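# Unscrew the lugged ring from the grinder and lay it flat

## Task

Twist the lugged ring until it comes off the grinder's barrel, then set it down lying flat on the bench. The grinder must remain upright, and at the end neither hand may be in contact with the ring.

## Robot and tools

Robot: two arms on a table, left_arm (base near y +0.358 m) and right_arm (base near y -0.361 m). Each has a five-finger hand: right_arm a right hand, left_arm its mirror-image left hand. Loose objects can get an occasional small push from outside. Anything that ends up off the table is a failure.

Frames: the scene frame has its origin at table-top height, midway between the nominal bases. +x points out over the table, +z up, and left_arm is on the +y side. Image left and right do not match the arm names. Each arm reports its hand pose, and takes its offsets, in its own base frame. The bases sit almost aligned with the scene axes (yaw under about 2 degrees). Fixed cameras (cam_high, cam_low) use the scene frame. Wrist cameras (cam_left_wrist, cam_right_wrist) use their arm's base frame.

Hand point: a spot 0.05 m in front of the palm. Its +z runs along the straightened fingers, +y points out of the palm, and +x runs across the palm. For the right hand +x points away from the thumb; for the left hand it points toward the thumb. Straight fingertips reach 0.06-0.07 m past the point. A wrist bracket on the little-finger side can collide with things. Commanded poses are followed loosely: hands often rest 1-3 cm (sometimes 5 cm) short, usually low, and turns can shift the point.

The 28-number row, used by execute_actions and move. Every value is in [-1, 1]. All 28 must always be given, left arm first:
1-6: left dx, dy, dz, rx, ry, rz.
7-12: left hand thumb_turn, thumb_bend, index, middle, ring, little.
13-14: left force_limit, speed.
15-28: the same fourteen for the right arm and hand.
Pose numbers are offsets, not poses. They count from that arm's Hand target at the start of the action or move, along that arm's base axes, and rotation is about the Hand target's position. 1.0 equals 0.6 m of travel or 180 degrees. rx, ry, rz form one rotation vector. All six at 0 re-requests the current Hand target. Repeating an offset moves the arm further. The controller limits each step's commanded orientation to within 40 degrees of the measured one.
Finger numbers are absolute targets. -1 is open or straight; +1 is closed: thumb in front of the palm for thumb_turn, fully bent for the others. force_limit runs linearly from about 0 N at -1 to 10 N at +1 (15 N for the two thumb motors). speed rises from near zero at -1 to full at +0.48 and above. To leave a hand unchanged, resend its last eight numbers actually sent. If none has been sent yet, use hand_measured plus hand_force_limit and hand_speed. To grip harder, raise force_limit and send a target more closed than hand_measured. For a soft grip, close at speed -0.94 or below. Thumb turned in front of the palm, the hand grips objects about 0.035-0.065 m thick, or handles down to about 0.025 m.

Tools:
execute_actions(actions, cameras): actions is a list of actions. Each action is up to 15 rows of 28 numbers, one row per 1/30 s step. A short action holds its last row. Every row counts from the action's start pose. cameras lists camera names, ["all"] or []. Images come back only for an empty actions list or when requested.
move(target, speed, blend, blocking, cameras): target is one 28-number row or up to 15 rows. All rows are offsets from the same starting Hand targets. speed is in m/s, 0.002 to 4.3, default 0.25; rotation is capped at twice that in rad/s. Give one value, or one per target. blend is in metres and rounds corners between listed targets; 0 stops at each. blocking=false returns after about 0.5 s while the motion continues. Paths are straight, do not avoid obstacles, and stop after 10 s. The result adds a move: line: done, off_target, moving, held or fault, plus limits such as paced or held. done means within 10 mm and 2 degrees; it says nothing about contact.
wait(seconds 0-10, cameras): lets time pass with commands held.
stop(cameras): brakes a running move.
zoom_image(camera, region=[x0,y0,x1,y1] in pixels, at most 504 by 504): enlarges part of that camera's latest image. Images are 672x504.
show_instructions(): shows the reference pages.
finished_scene(scene): ends the current scene; scene is its number.

Results give, per arm in its base frame, end_effector_position (m), end_effector_quat_wxyz and Hand target. They also give joint positions, joint velocities and joint torques. Torques include arm weight and friction; numbers 3 and 4 wrap at ±28 N m. Per hand, in row order: hand_measured (on the target scale), hand_stopped_by (moving, target, force, stalled, fault) and hand_load_n (positive when the finger is pushed open). A grip that slips shows as load falling near 0. A MOTOR HOT line warns of heating; at 100 °C that arm drops for 30 s or more.

Avoid: fast contacts, slamming into the table or grinder, dropping the ring or releasing it while it moves, and pressing the hands together. Never close one hand on the other's fingers. Avoid knocking the grinder over and pushing things off the table. Do not keep pushing toward unreachable poses, and do not hold loads or full stretch for long. Do not path near an arm's own base, since that can flip the shoulder. To stop pressing on something, command a target back past the hand point.

Each tool is called after "Emit:" as name([rows], argument=value, ...), one row to a line, values as JSON.

Reference images:

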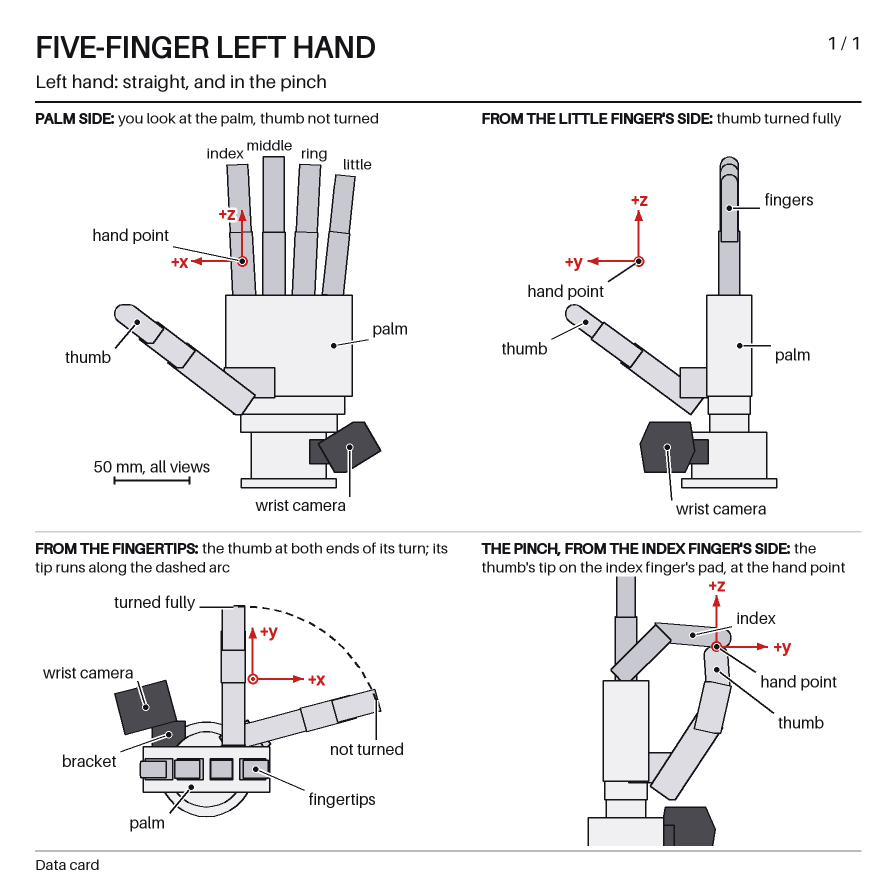

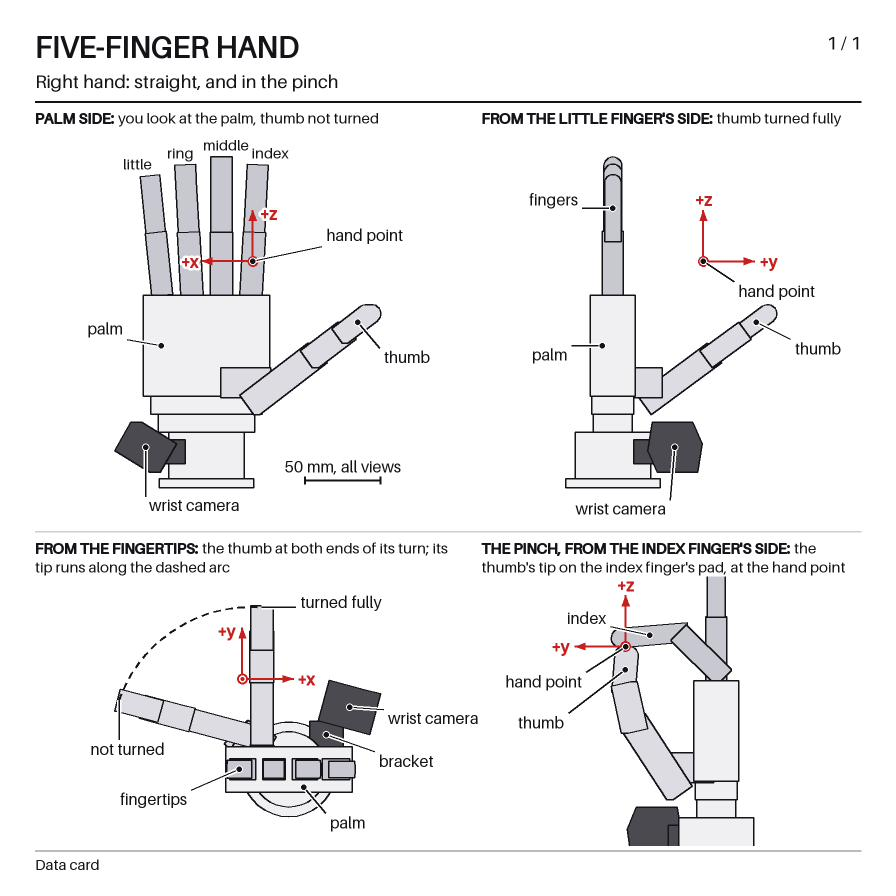

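## Session

Emit:
execute_actions(actions=[])

Scene clock: 0.00 s.
left_arm: end_effector_position=(+0.3988, +0.0901, +0.2284) hand_measured=(-1.000, -1.000, -1.000, -1.000, -1.000, -1.000) hand_load_n=(+0.0, +0.0, +0.0, +0.0, +0.0, +0.0) hand_stopped_by=(target, target, target, target, target, target) hand_force_limit=0.00 hand_speed=-0.80 end_effector_quat_wxyz=(+0.021, -0.541, +0.841, -0.001) | right_arm: end_effector_position=(+0.1780, -0.0479, +0.0915) hand_measured=(-1.000, -1.000, -1.000, -1.000, -1.000, -1.000) hand_load_n=(+0.0, +0.0, +0.0, +0.0, +0.0, +0.0) hand_stopped_by=(target, target, target, target, target, target) hand_force_limit=0.00 hand_speed=-0.80 end_effector_quat_wxyz=(+0.112, -0.050, +0.981, -0.153)
Joint positions: left_arm=[0.193 1.554 1.523 -1.502 -0.013 0.621] | right_arm=[-0.459 0.454 0.444 -1.21 0.155 0.982]
Joint velocities: within noise
Joint torques (N m): no reading
Heat: left arm: hottest elbow 29 °C; right arm: hottest elbow 26 °C.
Hand target: left_arm +0.4078, +0.0936, +0.2394; +0.042, -0.538, +0.842, -0.006 | right_arm +0.1865, -0.0535, +0.1047; +0.127, -0.045, +0.977, -0.164
camera_calibration:
cam_left_wrist: T_world_to_cam=[[0.749193, -0.661292, 0.0374527, -0.248368], [-0.586254, -0.635741, 0.502135, 0.170071], [-0.308248, -0.398153, -0.863978, 0.469718], [0, 0, 0, 1]] pos_world=[0.43057, 0.130897, 0.32973]
cam_right_wrist: T_world_to_cam=[[-0.318848, 0.868977, -0.378438, 0.134744], [0.638648, 0.492002, 0.59166, -0.151354], [0.700331, -0.0530388, -0.711845, 0.0439983], [0, 0, 0, 1]] pos_world=[0.108811, -0.0402891, 0.171862]

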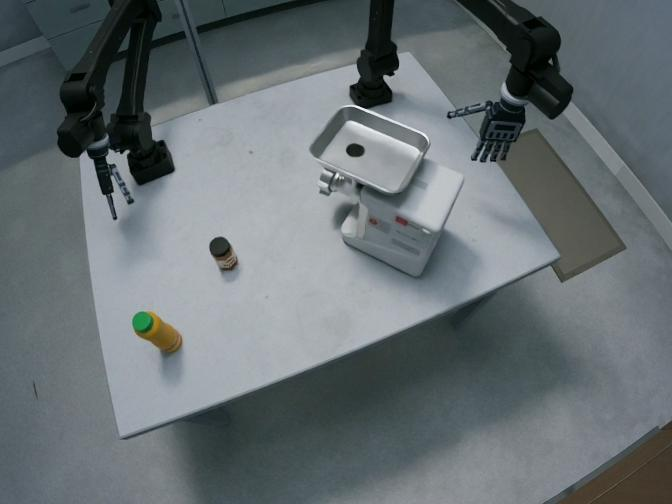

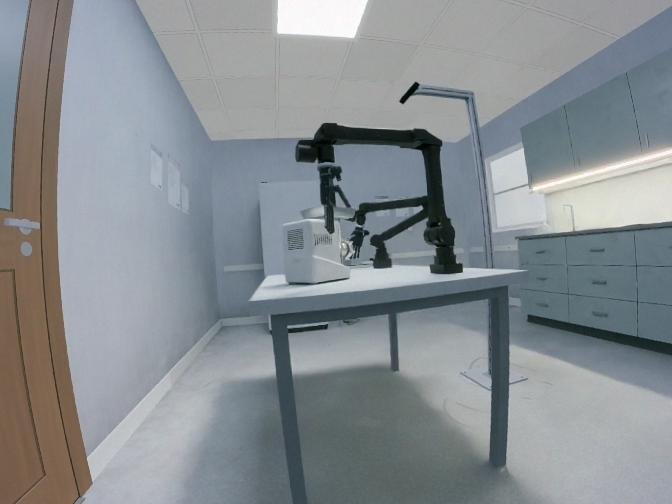

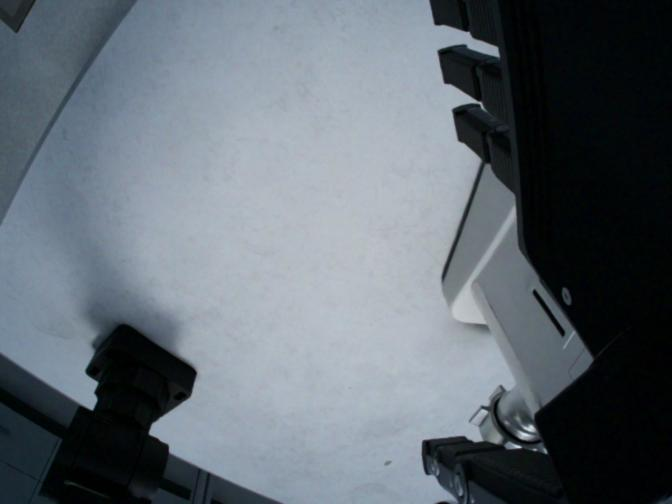

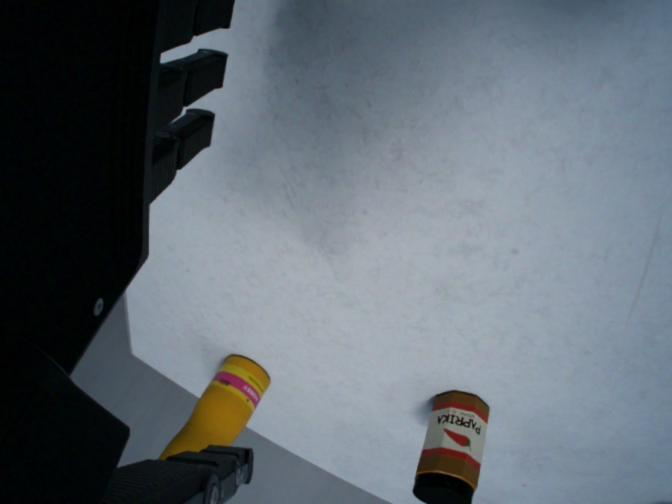

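Emit:
zoom_image(camera="cam_high", region=[270, 90, 480, 280])

Emit:
zoom_image(camera="cam_left_wrist", region=[420, 330, 600, 480])

Scaled by 2.400.

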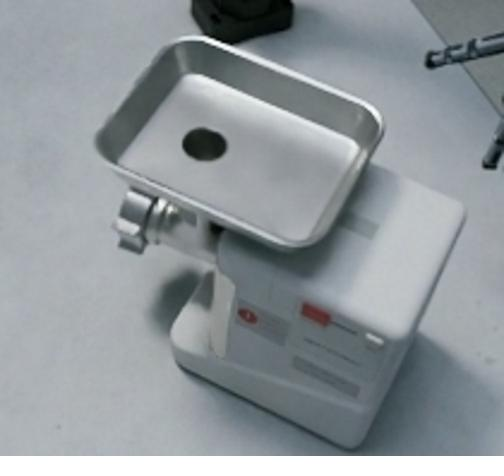

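Scaled by 2.800 from the camera's 672x504 image, which has a finer 960x720 frame.

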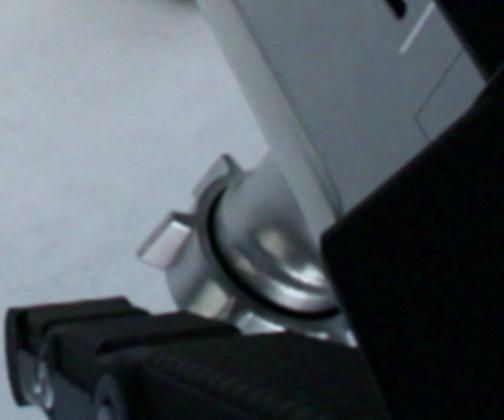

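Emit:
move([
  [-0.2565,-0.278,0.117,0.1229,-0.083,-0.3887,-1,-1,-1,-1,-1,-1,0,-0.8,0.081,0.289,0.142,0.2523,0.1948,-0.2184,1,-1,-0.7,-1,-1,-1,-0.6,-0.3],
  [-0.513,-0.556,0.2343,0.2457,-0.166,-0.7773,-1,-1,-1,-1,-1,-1,0,-0.8,0.2063,0.705,-0.0195,0.5046,0.3895,-0.4368,1,-1,-0.7,-1,-1,-1,-0.6,-0.3],
], speed=0.45, blend=[0.06,0], cameras=["cam_high","cam_left_wrist","cam_right_wrist"])

Scene clock: 7.90 s.
left_arm: end_effector_position=(+0.1014, -0.2310, +0.3599) hand_measured=(-1.000, -1.000, -1.000, -1.000, -1.000, -1.000) hand_load_n=(+0.0, +0.0, +0.0, +0.0, +0.5, +0.5) hand_stopped_by=(target, target, target, target, target, target) hand_force_limit=0.00 hand_speed=-0.80 end_effector_quat_wxyz=(+0.309, +0.628, +0.706, +0.109) | right_arm: end_effector_position=(+0.3053, +0.3632, +0.0933) hand_measured=(+1.000, -1.000, -0.700, -1.000, -1.000, -1.000) hand_load_n=(+0.0, +0.0, +0.5, +0.0, +0.0, +0.0) hand_stopped_by=(target, target, target, target, target, target) hand_force_limit=-0.60 hand_speed=-0.30 end_effector_quat_wxyz=(+0.586, -0.352, -0.618, -0.389)
Joint positions: left_arm=[-1.822 0.942 1.168 -1.692 -0.66 1.239] | right_arm=[0.449 1.893 0.967 -1.631 -1.551 2.087]
Joint torques (N m): left_arm=[-1.61 -1.49 10.78 -0.46 -0.71 0.12] | right_arm=[-1.44 -12.75 5.96 -1.4 -0.85 0.05]
Heat: left arm: hottest elbow 30 °C; right arm: hottest elbow 27 °C.
Hand target: left_arm +0.1000, -0.2401, +0.3800; +0.321, +0.632, +0.698, +0.097 | right_arm +0.3104, +0.3695, +0.0930; +0.477, -0.502, -0.525, -0.495
Off the commanded pose: left_arm 0.022 m, 2 deg | right_arm 0.008 m, 27 deg.
joint sent to its limit (right arm) — joint 5 (wrist yaw), lower limit; joint 6 (wrist roll), upper limit. The joint targets are off in orientation, not in position.
move: off_target (left_arm, right_arm)
camera_calibration:
cam_left_wrist: T_world_to_cam=[[-0.803259, 0.102954, -0.586664, 0.315736], [-0.113211, 0.940604, 0.320074, 0.107255], [0.584772, 0.32352, -0.743893, 0.396778], [0, 0, 0, 1]] pos_world=[0.033736, -0.261756, 0.446062]
cam_right_wrist: T_world_to_cam=[[0.828135, 0.44902, 0.335519, -0.445521], [0.510751, -0.35788, -0.7817, 0.0399209], [-0.230923, 0.81872, -0.52571, -0.0718589], [0, 0, 0, 1]] pos_world=[0.331968, 0.273167, 0.14291]
Images, in order (width x height): cam_high 672x504, cam_left_wrist 672x504, cam_right_wrist 672x504.

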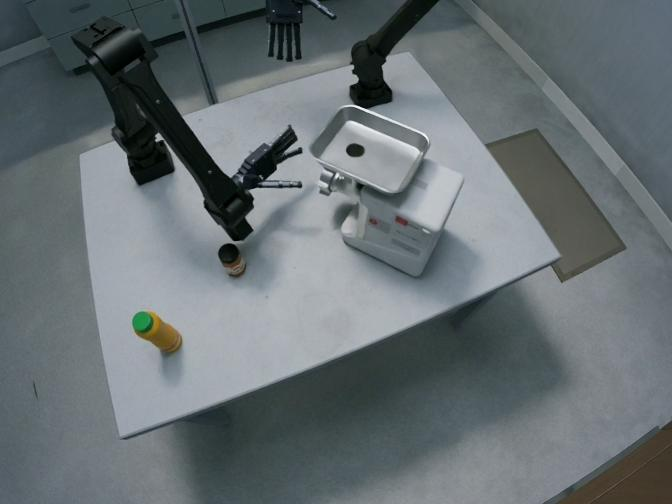

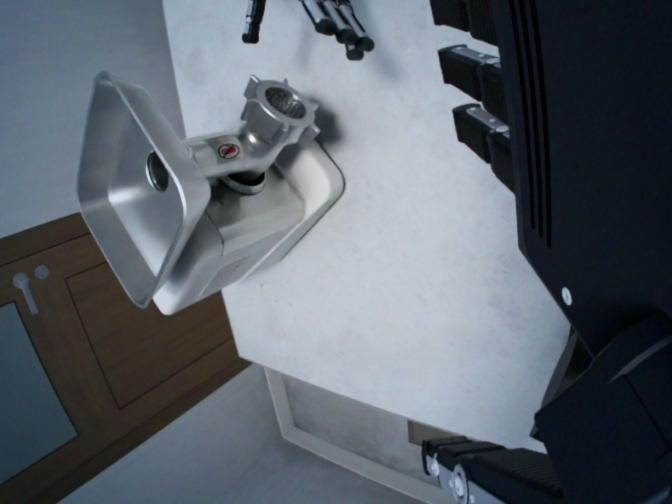

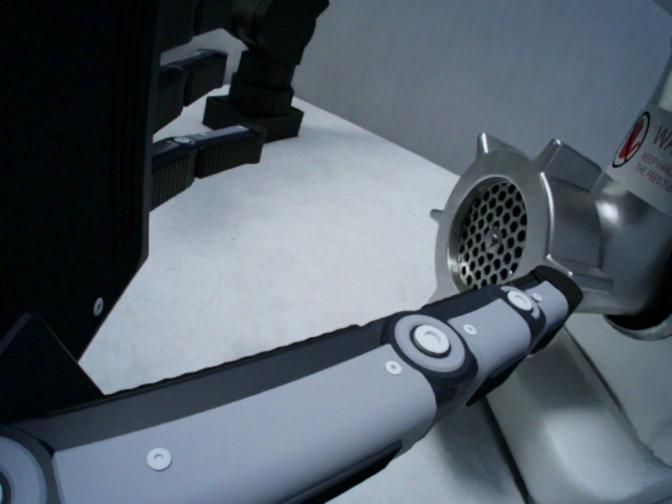

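Emit:
zoom_image(camera="cam_right_wrist", region=[400, 100, 640, 330])

Scaled by 2.100 from the camera's 672x504 image, which has a finer 960x720 frame.

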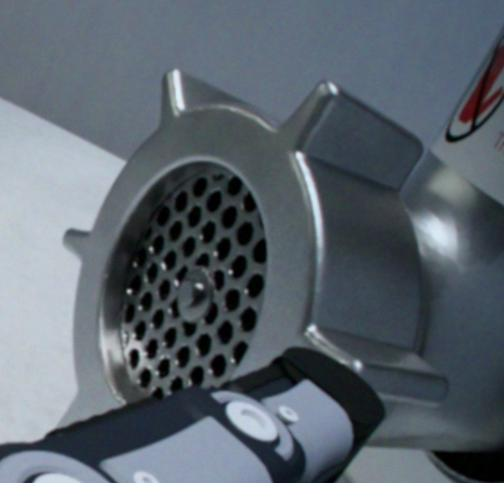

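Emit:
move([
  [0,0,0,0,0,0,-1,-1,-1,-1,-1,-1,0,-0.8,-0.0673,-0.1992,0.1783,-0.5046,-0.3895,0.4368,1,-1,-0.7,-1,-1,-1,-0.6,-0.3],
  [0,0,0,0,0,0,-1,-1,-1,-1,-1,-1,0,-0.8,-0.0507,-0.1658,0.1783,0.2513,0.5563,-0.5779,1,-1,-0.7,-1,-1,-1,-0.6,-0.3],
  [0,0,0,0,0,0,-1,-1,-1,-1,-1,-1,0,-0.8,-0.0173,-0.0658,0.0617,0.0333,0.1225,-0.2294,1,-1,-0.7,-1,-1,-1,-0.6,-0.3],
  [0,0,0,0,0,0,-1,-1,-1,-1,-1,-1,0,-0.8,0.004,0.033,-0.0075,0.0448,0.0329,0,1,-1,-0.7,-1,-1,-1,-0.6,-0.3],
], speed=[0.55,0.5,0.5,0.4], blend=[0.02,0.03,0.03,0], cameras=["cam_left_wrist","cam_right_wrist"])

Scene clock: 20.07 s.
left_arm: end_effector_position=(+0.1015, -0.2311, +0.3600) hand_measured=(-1.000, -1.000, -1.000, -1.000, -1.000, -1.000) hand_load_n=(+0.0, +0.0, +0.0, +0.0, +0.0, +0.0) hand_stopped_by=(target, target, target, target, target, target) hand_force_limit=0.00 hand_speed=-0.80 end_effector_quat_wxyz=(+0.309, +0.629, +0.705, +0.110) | right_arm: end_effector_position=(+0.3033, +0.3884, +0.0820) hand_measured=(+1.000, -1.000, -0.700, -1.000, -1.000, -1.000) hand_load_n=(+0.0, +0.0, +0.0, +0.0, +0.0, +0.0) hand_stopped_by=(target, target, target, target, target, target) hand_force_limit=-0.60 hand_speed=-0.30 end_effector_quat_wxyz=(+0.539, -0.501, -0.468, -0.490)
Joint positions: left_arm=[-1.822 0.942 1.168 -1.692 -0.66 1.241] | right_arm=[0.659 1.841 0.406 1.535 -0.923 -1.409]
Joint torques (N m): left_arm=[-1.55 -1.61 10.84 -0.43 -0.69 0.12] | right_arm=[-2.73 -9.82 3.81 2.93 -0.17 0.02]
Heat: left arm: hottest elbow 32 °C; right arm: hottest elbow 28 °C.
Hand target: left_arm +0.1000, -0.2400, +0.3800; +0.321, +0.632, +0.698, +0.097 | right_arm +0.3125, +0.3894, +0.0884; +0.537, -0.492, -0.464, -0.504
Off the commanded pose: left_arm 0.022 m, 2 deg | right_arm 0.012 m, 2 deg.
move: off_target (left_arm, right_arm)
camera_calibration:
cam_left_wrist: T_world_to_cam=[[-0.802958, 0.104361, -0.586828, 0.316178], [-0.112276, 0.940443, 0.320875, 0.106919], [0.585365, 0.323536, -0.74342, 0.396584], [0, 0, 0, 1]] pos_world=[0.0337361, -0.261857, 0.446063]
cam_right_wrist: T_world_to_cam=[[0.980928, 0.026543, 0.192549, -0.321997], [0.180817, -0.488047, -0.853883, 0.197611], [0.0713085, 0.872414, -0.483538, -0.214846], [0, 0, 0, 1]] pos_world=[0.295445, 0.292424, 0.126851]
Images, in order (width x height): cam_left_wrist 672x504, cam_right_wrist 672x504.

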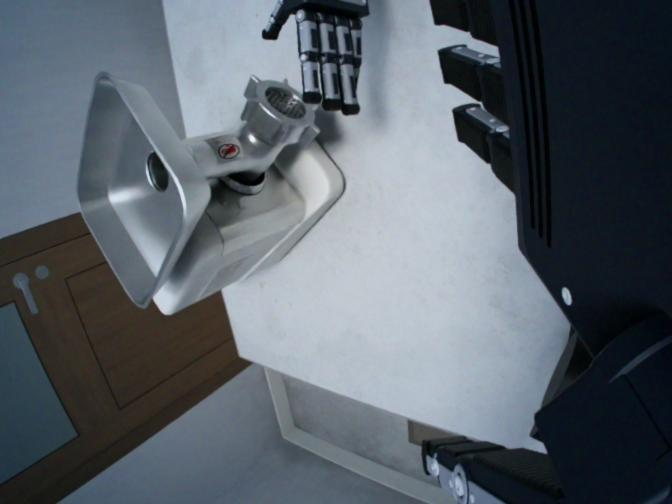

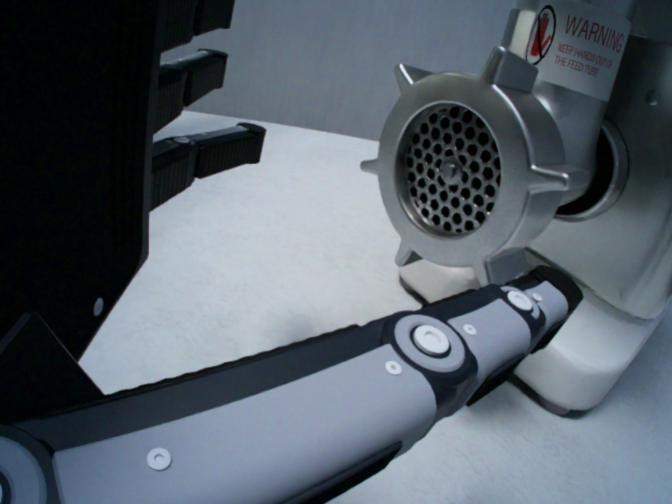

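Emit:
move([
  [0,0,0,0,0,0,-1,-1,-1,-1,-1,-1,0,-0.8,0.0895,0.0817,0.0103,0,0,0,1,-1,-0.7,-1,-1,-1,-0.6,-0.3],
], speed=0.12, cameras=["cam_left_wrist","cam_right_wrist"])

Emit:
zoom_image(camera="cam_left_wrist", region=[200, 20, 380, 200])

Scene clock: 23.70 s.
left_arm: end_effector_position=(+0.1015, -0.2311, +0.3600) hand_measured=(-1.000, -1.000, -1.000, -1.000, -1.000, -1.000) hand_load_n=(+0.0, +0.0, +0.0, +0.0, +0.0, +0.0) hand_stopped_by=(target, target, target, target, target, target) hand_force_limit=0.00 hand_speed=-0.80 end_effector_quat_wxyz=(+0.309, +0.629, +0.705, +0.110) | right_arm: end_effector_position=(+0.3611, +0.4313, +0.0971) hand_measured=(+1.000, -1.000, -0.700, -1.000, -1.000, -1.000) hand_load_n=(+0.5, +0.0, +0.0, +0.0, +0.0, +0.0) hand_stopped_by=(target, target, target, target, target, target) hand_force_limit=-0.60 hand_speed=-0.30 end_effector_quat_wxyz=(+0.536, -0.489, -0.467, -0.505)
Joint positions: left_arm=[-1.822 0.942 1.168 -1.692 -0.66 1.241] | right_arm=[0.659 1.879 0.597 1.42 -0.914 -1.409]
Joint torques (N m): left_arm=[-1.9 -1.44 10.86 -0.47 -0.7 0.13] | right_arm=[-1.44 -11.99 5.44 1.17 0.21 0]
Heat: left arm: hottest elbow 33 °C; right arm: hottest elbow 28 °C.
Hand target: left_arm +0.1000, -0.2400, +0.3800; +0.321, +0.632, +0.698, +0.097 | right_arm +0.3663, +0.4384, +0.0947; +0.537, -0.492, -0.464, -0.504
Off the commanded pose: left_arm 0.022 m, 2 deg | right_arm 0.009 m, 1 deg.
move: off_target (left_arm)
camera_calibration:
cam_left_wrist: T_world_to_cam=[[-0.802958, 0.104361, -0.586828, 0.316178], [-0.112276, 0.940443, 0.320875, 0.106919], [0.585365, 0.323536, -0.74342, 0.396584], [0, 0, 0, 1]] pos_world=[0.0337361, -0.261857, 0.446063]
cam_right_wrist: T_world_to_cam=[[0.974896, 0.0124456, 0.222311, -0.377335], [0.202073, -0.468753, -0.859905, 0.205636], [0.0935071, 0.883241, -0.459501, -0.264054], [0, 0, 0, 1]] pos_world=[0.351, 0.334312, 0.13938]
Images, in order (width x height): cam_left_wrist 672x504, cam_right_wrist 672x504.

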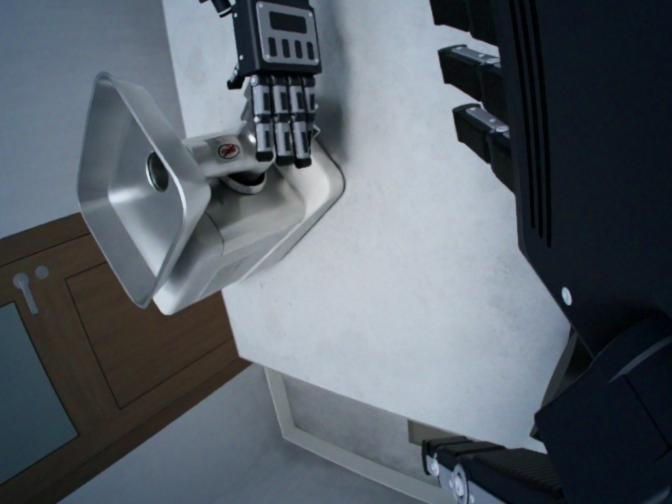

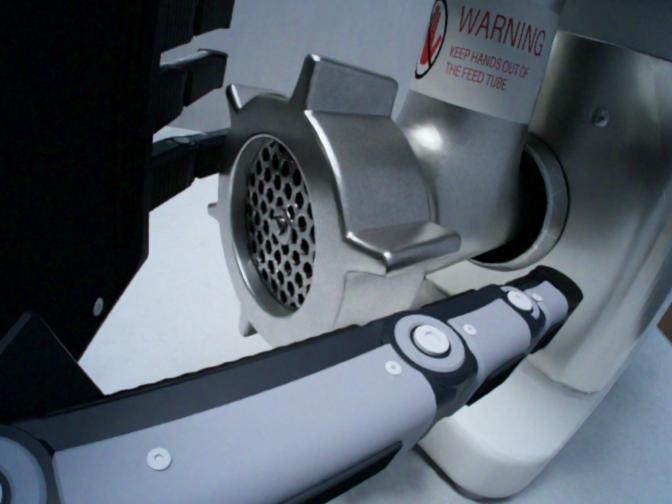

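Scaled by 2.800 from the camera's 672x504 image, which has a finer 960x720 frame.

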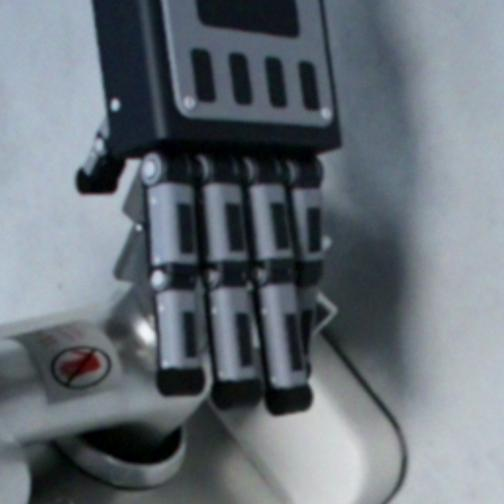

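Emit:
move([
  [0,0,0,0,0,0,-1,-1,-1,-1,-1,-1,0,-0.8,-0.01,0.0133,-0.0183,0,0,0,1,-1,-0.7,-1,-1,-1,-0.6,-0.9],
  [0,0,0,0,0,0,-1,-1,-1,-1,-1,-1,0,-0.8,-0.01,0.0133,-0.0183,0,0,0,1,-0.6,-0.3,-1,-1,-1,-0.6,-0.9],
], speed=0.1, cameras=["cam_right_wrist"])

Scene clock: 27.07 s.
left_arm: end_effector_position=(+0.1015, -0.2311, +0.3600) hand_measured=(-1.000, -1.000, -1.000, -1.000, -1.000, -1.000) hand_load_n=(-0.5, +0.0, +0.0, +0.0, +0.0, +0.0) hand_stopped_by=(target, target, target, target, target, target) hand_force_limit=0.00 hand_speed=-0.80 end_effector_quat_wxyz=(+0.309, +0.629, +0.705, +0.110) | right_arm: end_effector_position=(+0.3547, +0.4406, +0.0796) hand_measured=(+1.000, -0.884, -0.468, -1.000, -1.000, -1.000) hand_load_n=(+0.5, +3.5, +2.5, +0.0, +0.0, +0.0) hand_stopped_by=(target, force, force, target, target, target) hand_force_limit=-0.60 hand_speed=-0.90 end_effector_quat_wxyz=(+0.538, -0.500, -0.465, -0.494)
Joint positions: left_arm=[-1.822 0.942 1.168 -1.692 -0.66 1.241] | right_arm=[0.687 1.918 0.605 1.42 -0.888 -1.409]
Joint torques (N m): left_arm=[-1.61 -1.61 10.82 -0.49 -0.7 0.12] | right_arm=[-1.55 -12.4 5 2.3 0.18 -0.06]
Heat: left arm: hottest elbow 34 °C; right arm: hottest elbow 28 °C.
Hand target: left_arm +0.1000, -0.2400, +0.3800; +0.321, +0.632, +0.698, +0.097 | right_arm +0.3604, +0.4463, +0.0836; +0.537, -0.492, -0.464, -0.504
Off the commanded pose: left_arm 0.022 m, 2 deg | right_arm 0.009 m, 1 deg.
move: off_target (left_arm)
camera_calibration:
cam_right_wrist: T_world_to_cam=[[0.980386, 0.0183913, 0.196229, -0.369809], [0.180562, -0.482915, -0.856849, 0.209801], [0.0790034, 0.875474, -0.476764, -0.269834], [0, 0, 0, 1]] pos_world=[0.345991, 0.34435, 0.123688]
Images, in order (width x height): cam_right_wrist 672x504.

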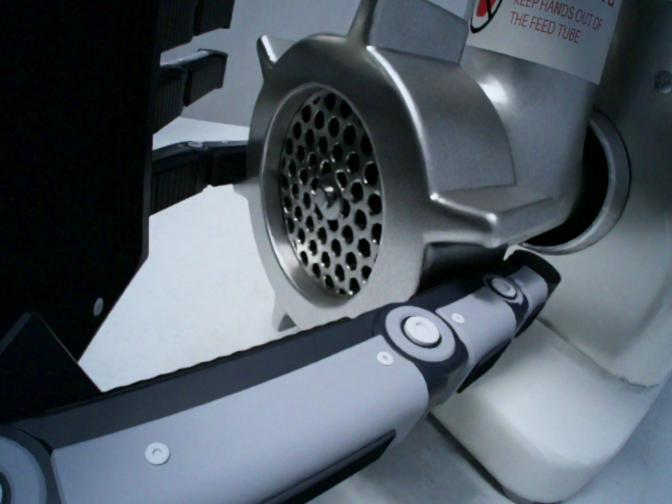

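Emit:
move([
  [0,0,0,0,0,0,-1,-1,-1,-1,-1,-1,0,-0.8,0.0055,-0.0073,0.01,-0.1433,-0.1052,0,1,-0.6,-0.3,-1,-1,-1,-0.6,-0.9],
], speed=0.1, cameras=["cam_right_wrist"])

Scene clock: 31.20 s.
left_arm: end_effector_position=(+0.1015, -0.2311, +0.3600) hand_measured=(-1.000, -1.000, -1.000, -1.000, -1.000, -1.000) hand_load_n=(+0.0, +0.0, +0.0, +0.0, +0.0, +0.0) hand_stopped_by=(target, target, target, target, target, target) hand_force_limit=0.00 hand_speed=-0.80 end_effector_quat_wxyz=(+0.309, +0.629, +0.705, +0.110) | right_arm: end_effector_position=(+0.3572, +0.4274, +0.0649) hand_measured=(+1.000, -0.882, -0.468, -1.000, -1.000, -1.000) hand_load_n=(+0.0, +0.0, +0.0, +0.0, +0.0, +0.0) hand_stopped_by=(target, force, force, target, target, target) hand_force_limit=-0.60 hand_speed=-0.90 end_effector_quat_wxyz=(-0.349, +0.549, +0.610, +0.453)
Joint positions: left_arm=[-1.822 0.942 1.168 -1.692 -0.66 1.241] | right_arm=[0.746 1.618 0.617 0.533 -0.692 -2.064]
Joint torques (N m): left_arm=[-1.85 -1.55 10.81 -0.51 -0.71 0.12] | right_arm=[-1.14 -13.68 8.28 1.26 -0.14 -0.3]
Heat: left arm: hottest elbow 34 °C; right arm: hottest elbow 28 °C.
Hand target: left_arm +0.1000, -0.2400, +0.3800; +0.321, +0.632, +0.698, +0.097 | right_arm +0.3636, +0.4419, +0.0895; -0.331, +0.510, +0.646, +0.461
Off the commanded pose: left_arm 0.022 m, 2 deg | right_arm 0.029 m, 6 deg.
joint sent to its limit (right arm) — joint 6 (wrist roll), lower limit. The joint targets are off in orientation, not in position.
move: off_target (left_arm, right_arm)
camera_calibration:
cam_right_wrist: T_world_to_cam=[[0.908008, 0.107236, 0.404997, -0.394754], [0.323344, -0.79407, -0.514686, 0.250246], [0.266403, 0.598292, -0.755696, -0.195763], [0, 0, 0, 1]] pos_world=[0.329676, 0.358168, 0.140734]
Images, in order (width x height): cam_right_wrist 672x504.

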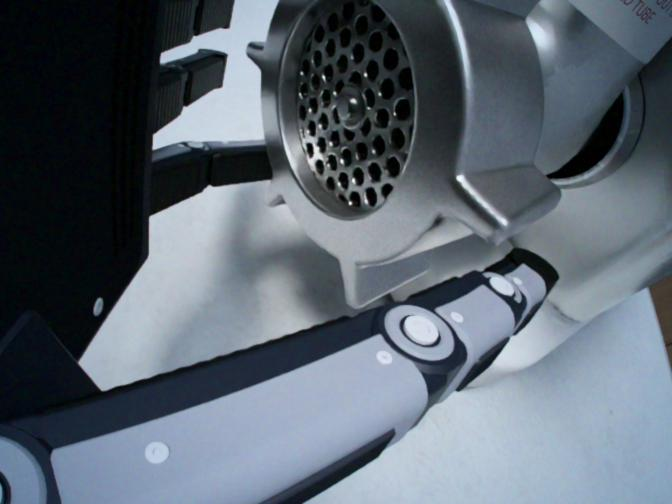

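Emit:
move([
  [0,0,0,0,0,0,-1,-1,-1,-1,-1,-1,0,-0.8,-0.0107,-0.0242,-0.041,0,0,0,1,-1,-0.7,-1,-1,-1,-0.6,0.3],
  [0,0,0,0,0,0,-1,-1,-1,-1,-1,-1,0,-0.8,-0.0778,-0.0735,-0.041,0,0,0,1,-1,-0.7,-1,-1,-1,-0.6,0.3],
  [0,0,0,0,0,0,-1,-1,-1,-1,-1,-1,0,-0.8,-0.0712,-0.0468,0.0017,0.1433,0.1052,0,1,-1,-0.7,-1,-1,-1,-0.6,0.3],
  [0,0,0,0,0,0,-1,-1,-1,-1,-1,-1,0,-0.8,-0.004,0.0025,0.0017,0.1433,0.1052,0,1,-1,-0.7,-1,-1,-1,-0.6,0.3],
], speed=[0.15,0.25,0.25,0.12], blend=[0,0.01,0,0], cameras=["cam_right_wrist"])

Scene clock: 37.57 s.
left_arm: end_effector_position=(+0.1015, -0.2311, +0.3600) hand_measured=(-1.000, -1.000, -1.000, -1.000, -1.000, -1.000) hand_load_n=(+0.0, +0.0, +0.0, +0.0, +0.0, +0.0) hand_stopped_by=(target, target, target, target, target, target) hand_force_limit=0.00 hand_speed=-0.80 end_effector_quat_wxyz=(+0.309, +0.629, +0.705, +0.110) | right_arm: end_effector_position=(+0.3508, +0.4417, +0.0925) hand_measured=(+1.000, -1.000, -0.700, -1.000, -1.000, -1.000) hand_load_n=(+0.0, +0.0, +0.0, +0.0, +0.0, +0.0) hand_stopped_by=(target, target, target, target, target, target) hand_force_limit=-0.60 hand_speed=0.30 end_effector_quat_wxyz=(+0.538, -0.487, -0.470, -0.502)
Joint positions: left_arm=[-1.822 0.942 1.168 -1.692 -0.66 1.241] | right_arm=[0.692 1.894 0.597 1.43 -0.889 -1.414]
Joint torques (N m): left_arm=[-1.79 -1.44 10.82 -0.5 -0.69 0.12] | right_arm=[-2.73 -12.34 5.23 1.21 -0.05 0]
Heat: left arm: hottest elbow 35 °C; right arm: hottest elbow 28 °C.
Hand target: left_arm +0.1000, -0.2400, +0.3800; +0.321, +0.632, +0.698, +0.097 | right_arm +0.3613, +0.4434, +0.0908; +0.537, -0.492, -0.464, -0.504
Off the commanded pose: left_arm 0.022 m, 2 deg | right_arm 0.011 m, 1 deg.
move: off_target (left_arm, right_arm)
camera_calibration:
cam_right_wrist: T_world_to_cam=[[0.974895, 0.0215084, 0.221625, -0.370357], [0.205814, -0.466887, -0.860033, 0.206495], [0.0849758, 0.884055, -0.459592, -0.271747], [0, 0, 0, 1]] pos_world=[0.341652, 0.344615, 0.13478]
Images, in order (width x height): cam_right_wrist 672x504.

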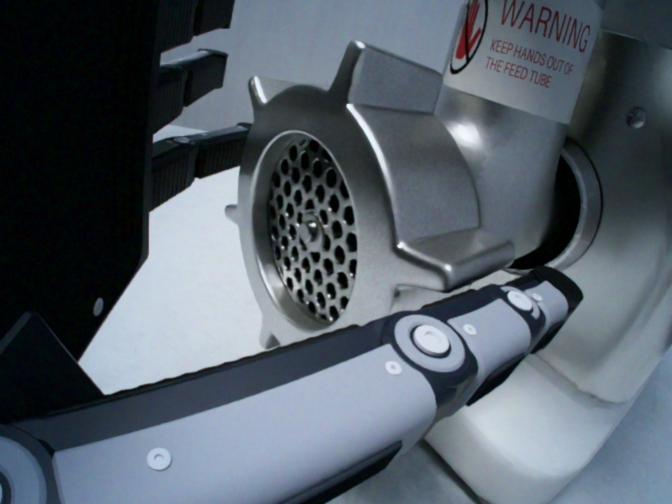

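Emit:
move([
  [0,0,0,0,0,0,-1,-1,-1,-1,-1,-1,0,-0.8,0.0098,-0.0135,-0.0117,0,0,0,1,-1,-0.7,-1,-1,-1,-0.4,-0.9],
  [0,0,0,0,0,0,-1,-1,-1,-1,-1,-1,0,-0.8,0.0098,-0.0135,-0.0117,0,0,0,1,-0.6,-0.3,-1,-1,-1,-0.4,-0.9],
], speed=0.1, cameras=["cam_right_wrist"])

Scene clock: 41.70 s.
left_arm: end_effector_position=(+0.1015, -0.2311, +0.3600) hand_measured=(-1.000, -1.000, -1.000, -1.000, -1.000, -1.000) hand_load_n=(+0.0, +0.0, +0.0, +0.0, +0.0, +0.0) hand_stopped_by=(target, target, target, target, target, target) hand_force_limit=0.00 hand_speed=-0.80 end_effector_quat_wxyz=(+0.309, +0.629, +0.705, +0.110) | right_arm: end_effector_position=(+0.3526, +0.4364, +0.0800) hand_measured=(+1.000, -0.870, -0.470, -1.000, -1.000, -1.000) hand_load_n=(+0.0, +5.0, +5.0, +0.0, -0.5, +0.0) hand_stopped_by=(target, force, force, target, target, target) hand_force_limit=-0.40 hand_speed=-0.90 end_effector_quat_wxyz=(+0.543, -0.494, -0.472, -0.489)
Joint positions: left_arm=[-1.822 0.942 1.168 -1.692 -0.66 1.241] | right_arm=[0.672 1.918 0.6 1.43 -0.925 -1.406]
Joint torques (N m): left_arm=[-1.85 -1.67 10.77 -0.47 -0.7 0.11] | right_arm=[-3.14 -12.28 4.96 2.24 0.35 -0.02]
Heat: left arm: hottest elbow 35 °C; right arm: hottest elbow 28 °C.
Hand target: left_arm +0.1000, -0.2400, +0.3800; +0.321, +0.632, +0.698, +0.097 | right_arm +0.3672, +0.4353, +0.0837; +0.537, -0.492, -0.464, -0.504
Off the commanded pose: left_arm 0.022 m, 2 deg | right_arm 0.015 m, 2 deg.
move: off_target (left_arm, right_arm); target 2's new numbers were sent with right_arm's hand 0.012 m and 1 deg from that target
camera_calibration:
cam_right_wrist: T_world_to_cam=[[0.978887, 0.0401062, 0.200428, -0.376984], [0.194935, -0.47813, -0.856383, 0.201321], [0.0614841, 0.877373, -0.475853, -0.260529], [0, 0, 0, 1]] pos_world=[0.345799, 0.339958, 0.123992]
Images, in order (width x height): cam_right_wrist 672x504.

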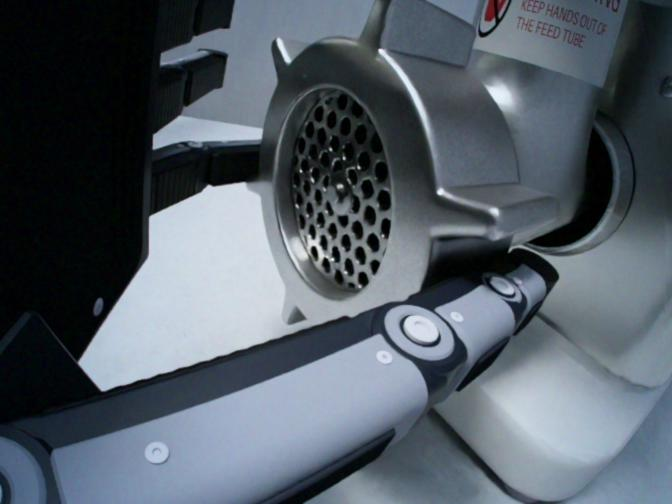

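Emit:
move([
  [0,0,0,0,0,0,-1,-1,-1,-1,-1,-1,0,-0.8,0,0,0,0,0,0,1,-1,-0.7,-1,-1,-1,-0.4,0.3],
  [0,0,0,0,0,0,-1,-1,-1,-1,-1,-1,0,-0.8,0.0047,0.0053,0.0097,0,0,0,1,-1,-0.7,-1,-1,-1,-0.4,0.3],
], speed=0.15, cameras=["cam_right_wrist"])

Scene clock: 45.50 s.
left_arm: end_effector_position=(+0.1015, -0.2311, +0.3600) hand_measured=(-1.000, -1.000, -1.000, -1.000, -1.000, -1.000) hand_load_n=(+0.0, +0.0, +0.0, +0.0, +0.0, +0.0) hand_stopped_by=(target, target, target, target, target, target) hand_force_limit=0.00 hand_speed=-0.80 end_effector_quat_wxyz=(+0.309, +0.629, +0.705, +0.110) | right_arm: end_effector_position=(+0.3584, +0.4366, +0.0830) hand_measured=(+1.000, -1.000, -0.700, -1.000, -1.000, -1.000) hand_load_n=(+0.0, +0.0, +0.0, +0.0, +0.0, +0.0) hand_stopped_by=(target, target, target, target, target, target) hand_force_limit=-0.40 hand_speed=0.30 end_effector_quat_wxyz=(+0.540, -0.493, -0.469, -0.495)
Joint positions: left_arm=[-1.822 0.942 1.168 -1.692 -0.66 1.241] | right_arm=[0.668 1.918 0.609 1.43 -0.919 -1.406]
Joint torques (N m): left_arm=[-1.73 -1.32 10.81 -0.44 -0.7 0.11] | right_arm=[-2.55 -13.74 5.12 1.26 0.2 -0.02]
Heat: left arm: hottest elbow 36 °C; right arm: hottest elbow 28 °C.
Hand target: left_arm +0.1000, -0.2400, +0.3800; +0.321, +0.632, +0.698, +0.097 | right_arm +0.3700, +0.4385, +0.0896; +0.537, -0.492, -0.464, -0.504
Off the commanded pose: left_arm 0.022 m, 2 deg | right_arm 0.013 m, 1 deg.
move: off_target (left_arm, right_arm)
camera_calibration:
cam_right_wrist: T_world_to_cam=[[0.977946, 0.0283688, 0.206921, -0.378355], [0.195317, -0.475128, -0.857965, 0.201585], [0.0739744, 0.879459, -0.470191, -0.265465], [0, 0, 0, 1]] pos_world=[0.350275, 0.339978, 0.126423]
Images, in order (width x height): cam_right_wrist 672x504.

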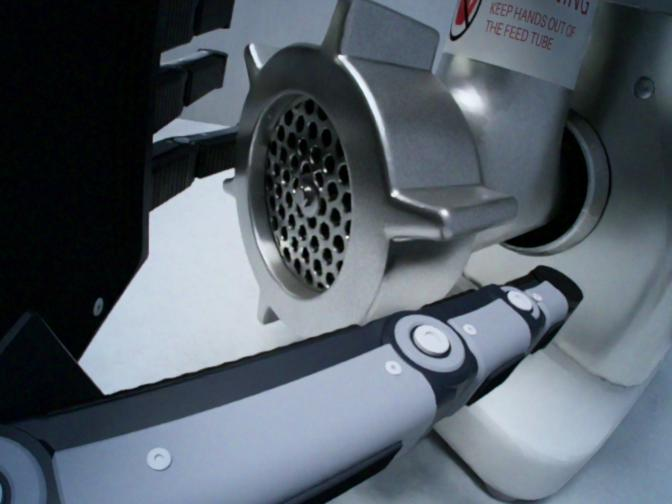

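Emit:
move([
  [0,0,0,0,0,0,-1,-1,-1,-1,-1,-1,0,-0.8,0.0075,-0.0045,0.0133,0,0,0,1,-1,-0.7,-1,-1,-1,-0.4,0.3],
  [0,0,0,0,0,0,-1,-1,-1,-1,-1,-1,0,-0.8,0.0075,-0.0045,0.0133,0,0,0,1,-0.6,-0.3,-1,-1,-1,-0.4,-0.9],
], speed=0.15, cameras=["cam_right_wrist"])

Scene clock: 48.57 s.
left_arm: end_effector_position=(+0.1015, -0.2311, +0.3600) hand_measured=(-1.000, -1.000, -1.000, -1.000, -1.000, -1.000) hand_load_n=(+0.0, -0.5, +0.0, +0.0, +0.0, +0.0) hand_stopped_by=(target, target, target, target, target, target) hand_force_limit=0.00 hand_speed=-0.80 end_effector_quat_wxyz=(+0.309, +0.629, +0.705, +0.110) | right_arm: end_effector_position=(+0.3545, +0.4381, +0.0807) hand_measured=(+1.000, -0.866, -0.478, -1.000, -1.000, -1.000) hand_load_n=(+0.5, +5.5, +5.0, +0.0, +0.0, +0.0) hand_stopped_by=(target, force, force, target, target, target) hand_force_limit=-0.40 hand_speed=-0.90 end_effector_quat_wxyz=(+0.546, -0.495, -0.473, -0.483)
Joint positions: left_arm=[-1.822 0.942 1.168 -1.692 -0.66 1.241] | right_arm=[0.668 1.911 0.61 1.407 -0.939 -1.4]
Joint torques (N m): left_arm=[-1.67 -1.55 10.76 -0.47 -0.71 0.1] | right_arm=[-3.55 -15.33 5.24 1.18 0.51 -0.04]
Heat: left arm: hottest elbow 36 °C; right arm: hottest elbow 28 °C.
Hand target: left_arm +0.1000, -0.2400, +0.3800; +0.321, +0.632, +0.698, +0.097 | right_arm +0.3744, +0.4359, +0.0975; +0.537, -0.492, -0.464, -0.504
Off the commanded pose: left_arm 0.022 m, 2 deg | right_arm 0.026 m, 3 deg.
move: off_target (left_arm, right_arm); target 2's new numbers were sent with right_arm's hand 0.022 m and 2 deg from that target
camera_calibration:
cam_right_wrist: T_world_to_cam=[[0.980457, 0.0509073, 0.190032, -0.383589], [0.190831, -0.480918, -0.855746, 0.204902], [0.0478258, 0.875287, -0.481234, -0.25554], [0, 0, 0, 1]] pos_world=[0.349212, 0.341739, 0.125264]
Images, in order (width x height): cam_right_wrist 672x504.

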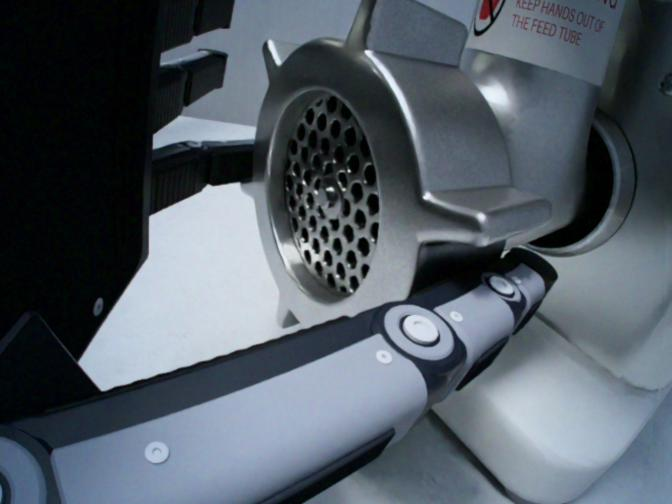

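Emit:
move([
  [0,0,0,0,0,0,-1,-1,-1,-1,-1,-1,0,-0.8,-0.003,0.0035,0.002,-0.1433,-0.1052,0,1,-0.6,-0.3,-1,-1,-1,-0.4,-0.9],
], speed=0.1, cameras=["cam_right_wrist"])

Scene clock: 53.37 s.
left_arm: end_effector_position=(+0.1015, -0.2311, +0.3600) hand_measured=(-1.000, -1.000, -1.000, -1.000, -1.000, -1.000) hand_load_n=(+0.0, +0.0, +0.0, +0.0, +0.0, +0.0) hand_stopped_by=(target, target, target, target, target, target) hand_force_limit=0.00 hand_speed=-0.80 end_effector_quat_wxyz=(+0.309, +0.629, +0.705, +0.110) | right_arm: end_effector_position=(+0.3656, +0.4233, +0.0724) hand_measured=(+1.000, -0.864, -0.478, -1.000, -1.000, -1.000) hand_load_n=(+0.0, +0.0, +0.0, +0.0, +0.0, +0.0) hand_stopped_by=(target, force, force, target, target, target) hand_force_limit=-0.40 hand_speed=-0.90 end_effector_quat_wxyz=(-0.351, +0.552, +0.606, +0.453)
Joint positions: left_arm=[-1.822 0.942 1.168 -1.692 -0.66 1.241] | right_arm=[0.724 1.602 0.63 0.504 -0.71 -2.063]
Joint torques (N m): left_arm=[-1.67 -1.44 10.82 -0.53 -0.7 0.14] | right_arm=[-1.03 -13.68 8.55 1.24 -0.14 -0.31]
Heat: left arm: hottest elbow 37 °C; right arm: hottest elbow 28 °C.
Hand target: left_arm +0.1000, -0.2400, +0.3800; +0.321, +0.632, +0.698, +0.097 | right_arm +0.3728, +0.4379, +0.0987; -0.331, +0.510, +0.646, +0.461
Off the commanded pose: left_arm 0.022 m, 2 deg | right_arm 0.031 m, 7 deg.
joint sent to its limit (right arm) — joint 6 (wrist roll), lower limit. The joint targets are off in orientation, not in position.
move: off_target (left_arm, right_arm)
camera_calibration:
cam_right_wrist: T_world_to_cam=[[0.911756, 0.0993278, 0.398542, -0.402637], [0.314399, -0.793161, -0.521582, 0.251446], [0.264301, 0.600857, -0.754398, -0.190322], [0, 0, 0, 1]] pos_world=[0.338354, 0.353787, 0.148038]
Images, in order (width x height): cam_right_wrist 672x504.

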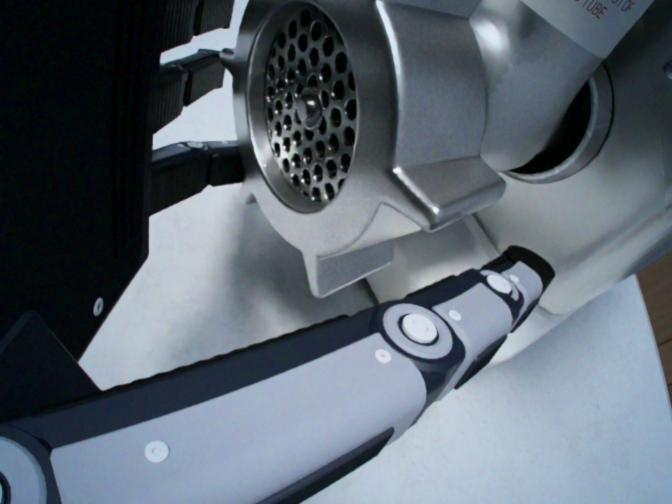

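Emit:
move([
  [0,0,0,0,0,0,-1,-1,-1,-1,-1,-1,0,-0.8,0,0,0,0,0,0,1,-1,-0.7,-1,-1,-1,-0.5,0.4],
  [0,0,0,0,0,0,-1,-1,-1,-1,-1,-1,0,-0.8,-0.0672,-0.0493,0,0,0,0,1,-1,-0.7,-1,-1,-1,-0.5,0.4],
  [0,0,0,0,0,0,-1,-1,-1,-1,-1,-1,0,-0.8,-0.0672,-0.0447,-0.0178,0.1433,0.1052,0,1,-1,-0.7,-1,-1,-1,-0.5,0.4],
  [0,0,0,0,0,0,-1,-1,-1,-1,-1,-1,0,-0.8,0,0.0047,-0.0178,0.1433,0.1052,0,1,-0.6,-0.3,-1,-1,-1,-0.5,-0.9],
], speed=[0.15,0.25,0.25,0.15], blend=[0,0.01,0,0], cameras=["cam_right_wrist"])

Scene clock: 60.03 s.
left_arm: end_effector_position=(+0.1015, -0.2311, +0.3600) hand_measured=(-1.000, -1.000, -1.000, -1.000, -1.000, -1.000) hand_load_n=(-0.5, +0.0, +0.0, +0.0, +0.0, +0.0) hand_stopped_by=(target, target, target, target, target, target) hand_force_limit=0.00 hand_speed=-0.80 end_effector_quat_wxyz=(+0.309, +0.629, +0.705, +0.110) | right_arm: end_effector_position=(+0.3612, +0.4391, +0.0906) hand_measured=(+1.000, -0.870, -0.442, -1.000, -1.000, -1.000) hand_load_n=(+0.0, +5.0, +3.5, +0.0, +0.0, +0.0) hand_stopped_by=(target, force, force, target, target, target) hand_force_limit=-0.50 hand_speed=-0.90 end_effector_quat_wxyz=(+0.538, -0.486, -0.471, -0.502)
Joint positions: left_arm=[-1.822 0.942 1.168 -1.692 -0.66 1.241] | right_arm=[0.669 1.909 0.617 1.43 -0.916 -1.411]
Joint torques (N m): left_arm=[-1.96 -1.61 10.81 -0.46 -0.69 0.11] | right_arm=[-2.61 -12.34 5.37 1.17 0.06 0.03]
Heat: left arm: hottest elbow 37 °C; right arm: hottest elbow 28 °C.
Hand target: left_arm +0.1000, -0.2400, +0.3800; +0.321, +0.632, +0.698, +0.097 | right_arm +0.3727, +0.4407, +0.0880; +0.537, -0.492, -0.464, -0.504
Off the commanded pose: left_arm 0.022 m, 2 deg | right_arm 0.012 m, 1 deg.
move: off_target (left_arm, right_arm); target 4's new numbers were sent with right_arm's hand 0.012 m and 1 deg from that target
camera_calibration:
cam_right_wrist: T_world_to_cam=[[0.974216, 0.0242433, 0.22431, -0.381264], [0.209497, -0.466253, -0.859488, 0.199881], [0.0837483, 0.884319, -0.45931, -0.270918], [0, 0, 0, 1]] pos_world=[0.352248, 0.342016, 0.132881]
Images, in order (width x height): cam_right_wrist 672x504.

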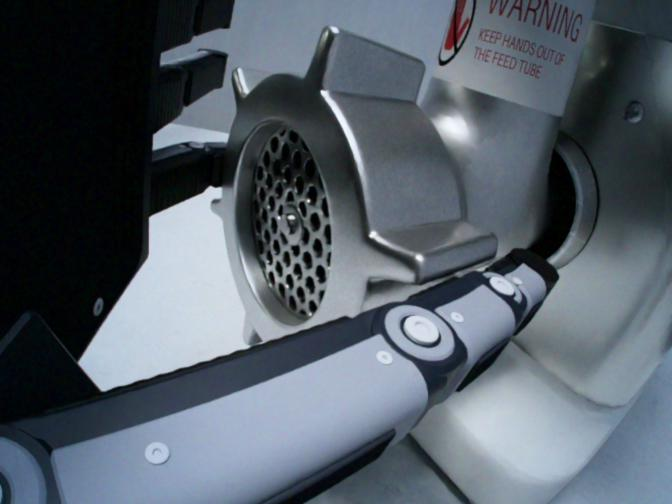

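Emit:
move([
  [0,0,0,0,0,0,-1,-1,-1,-1,-1,-1,0,-0.8,-0.003,0.008,0.04,-0.1433,-0.1052,0,1,-0.6,-0.3,-1,-1,-1,-0.5,-0.9],
], speed=0.12, cameras=["cam_right_wrist"])

Scene clock: 63.47 s.
left_arm: end_effector_position=(+0.1015, -0.2311, +0.3600) hand_measured=(-1.000, -1.000, -1.000, -1.000, -1.000, -1.000) hand_load_n=(+0.0, +0.0, +0.0, +0.0, +0.0, +0.0) hand_stopped_by=(target, target, target, target, target, target) hand_force_limit=0.00 hand_speed=-0.80 end_effector_quat_wxyz=(+0.309, +0.629, +0.705, +0.110) | right_arm: end_effector_position=(+0.3645, +0.4391, +0.0950) hand_measured=(+1.000, -0.872, -0.442, -1.000, -1.000, -1.000) hand_load_n=(+0.5, +13.0, +12.5, +0.0, +0.0, +0.0) hand_stopped_by=(target, force, force, target, target, target) hand_force_limit=-0.50 hand_speed=-0.90 end_effector_quat_wxyz=(-0.363, +0.537, +0.610, +0.455)
Joint positions: left_arm=[-1.822 0.942 1.168 -1.692 -0.66 1.241] | right_arm=[0.74 1.574 0.669 0.458 -0.73 -2.057]
Joint torques (N m): left_arm=[-1.73 -1.55 10.82 -0.5 -0.69 0.11] | right_arm=[-1.14 -13.63 7.75 1.13 0.57 -0.37]
Heat: left arm: hottest elbow 37 °C; right arm: hottest elbow 28 °C.
Hand target: left_arm +0.1000, -0.2400, +0.3800; +0.321, +0.632, +0.698, +0.097 | right_arm +0.3709, +0.4455, +0.1120; -0.331, +0.510, +0.646, +0.461
Off the commanded pose: left_arm 0.022 m, 2 deg | right_arm 0.019 m, 6 deg.
joint sent to its limit (right arm) — joint 6 (wrist roll), lower limit. The joint targets are off in orientation, not in position.
move: off_target (left_arm, right_arm)
camera_calibration:
cam_right_wrist: T_world_to_cam=[[0.906672, 0.119486, 0.40456, -0.41969], [0.341194, -0.771679, -0.536748, 0.258415], [0.248057, 0.624688, -0.740428, -0.188386], [0, 0, 0, 1]] pos_world=[0.339082, 0.367243, 0.169007]
Images, in order (width x height): cam_right_wrist 672x504.

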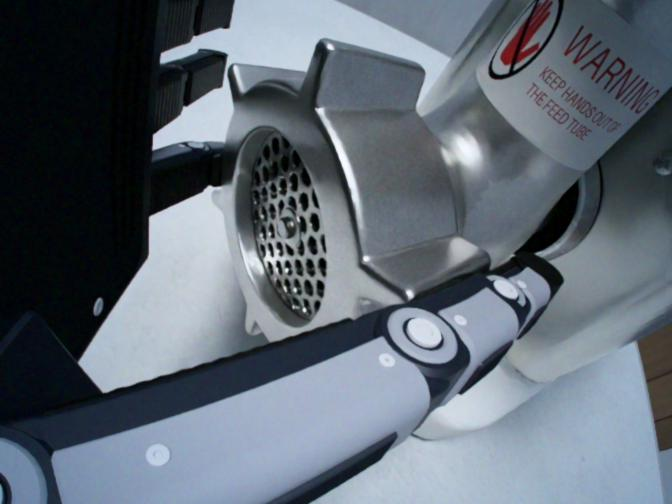

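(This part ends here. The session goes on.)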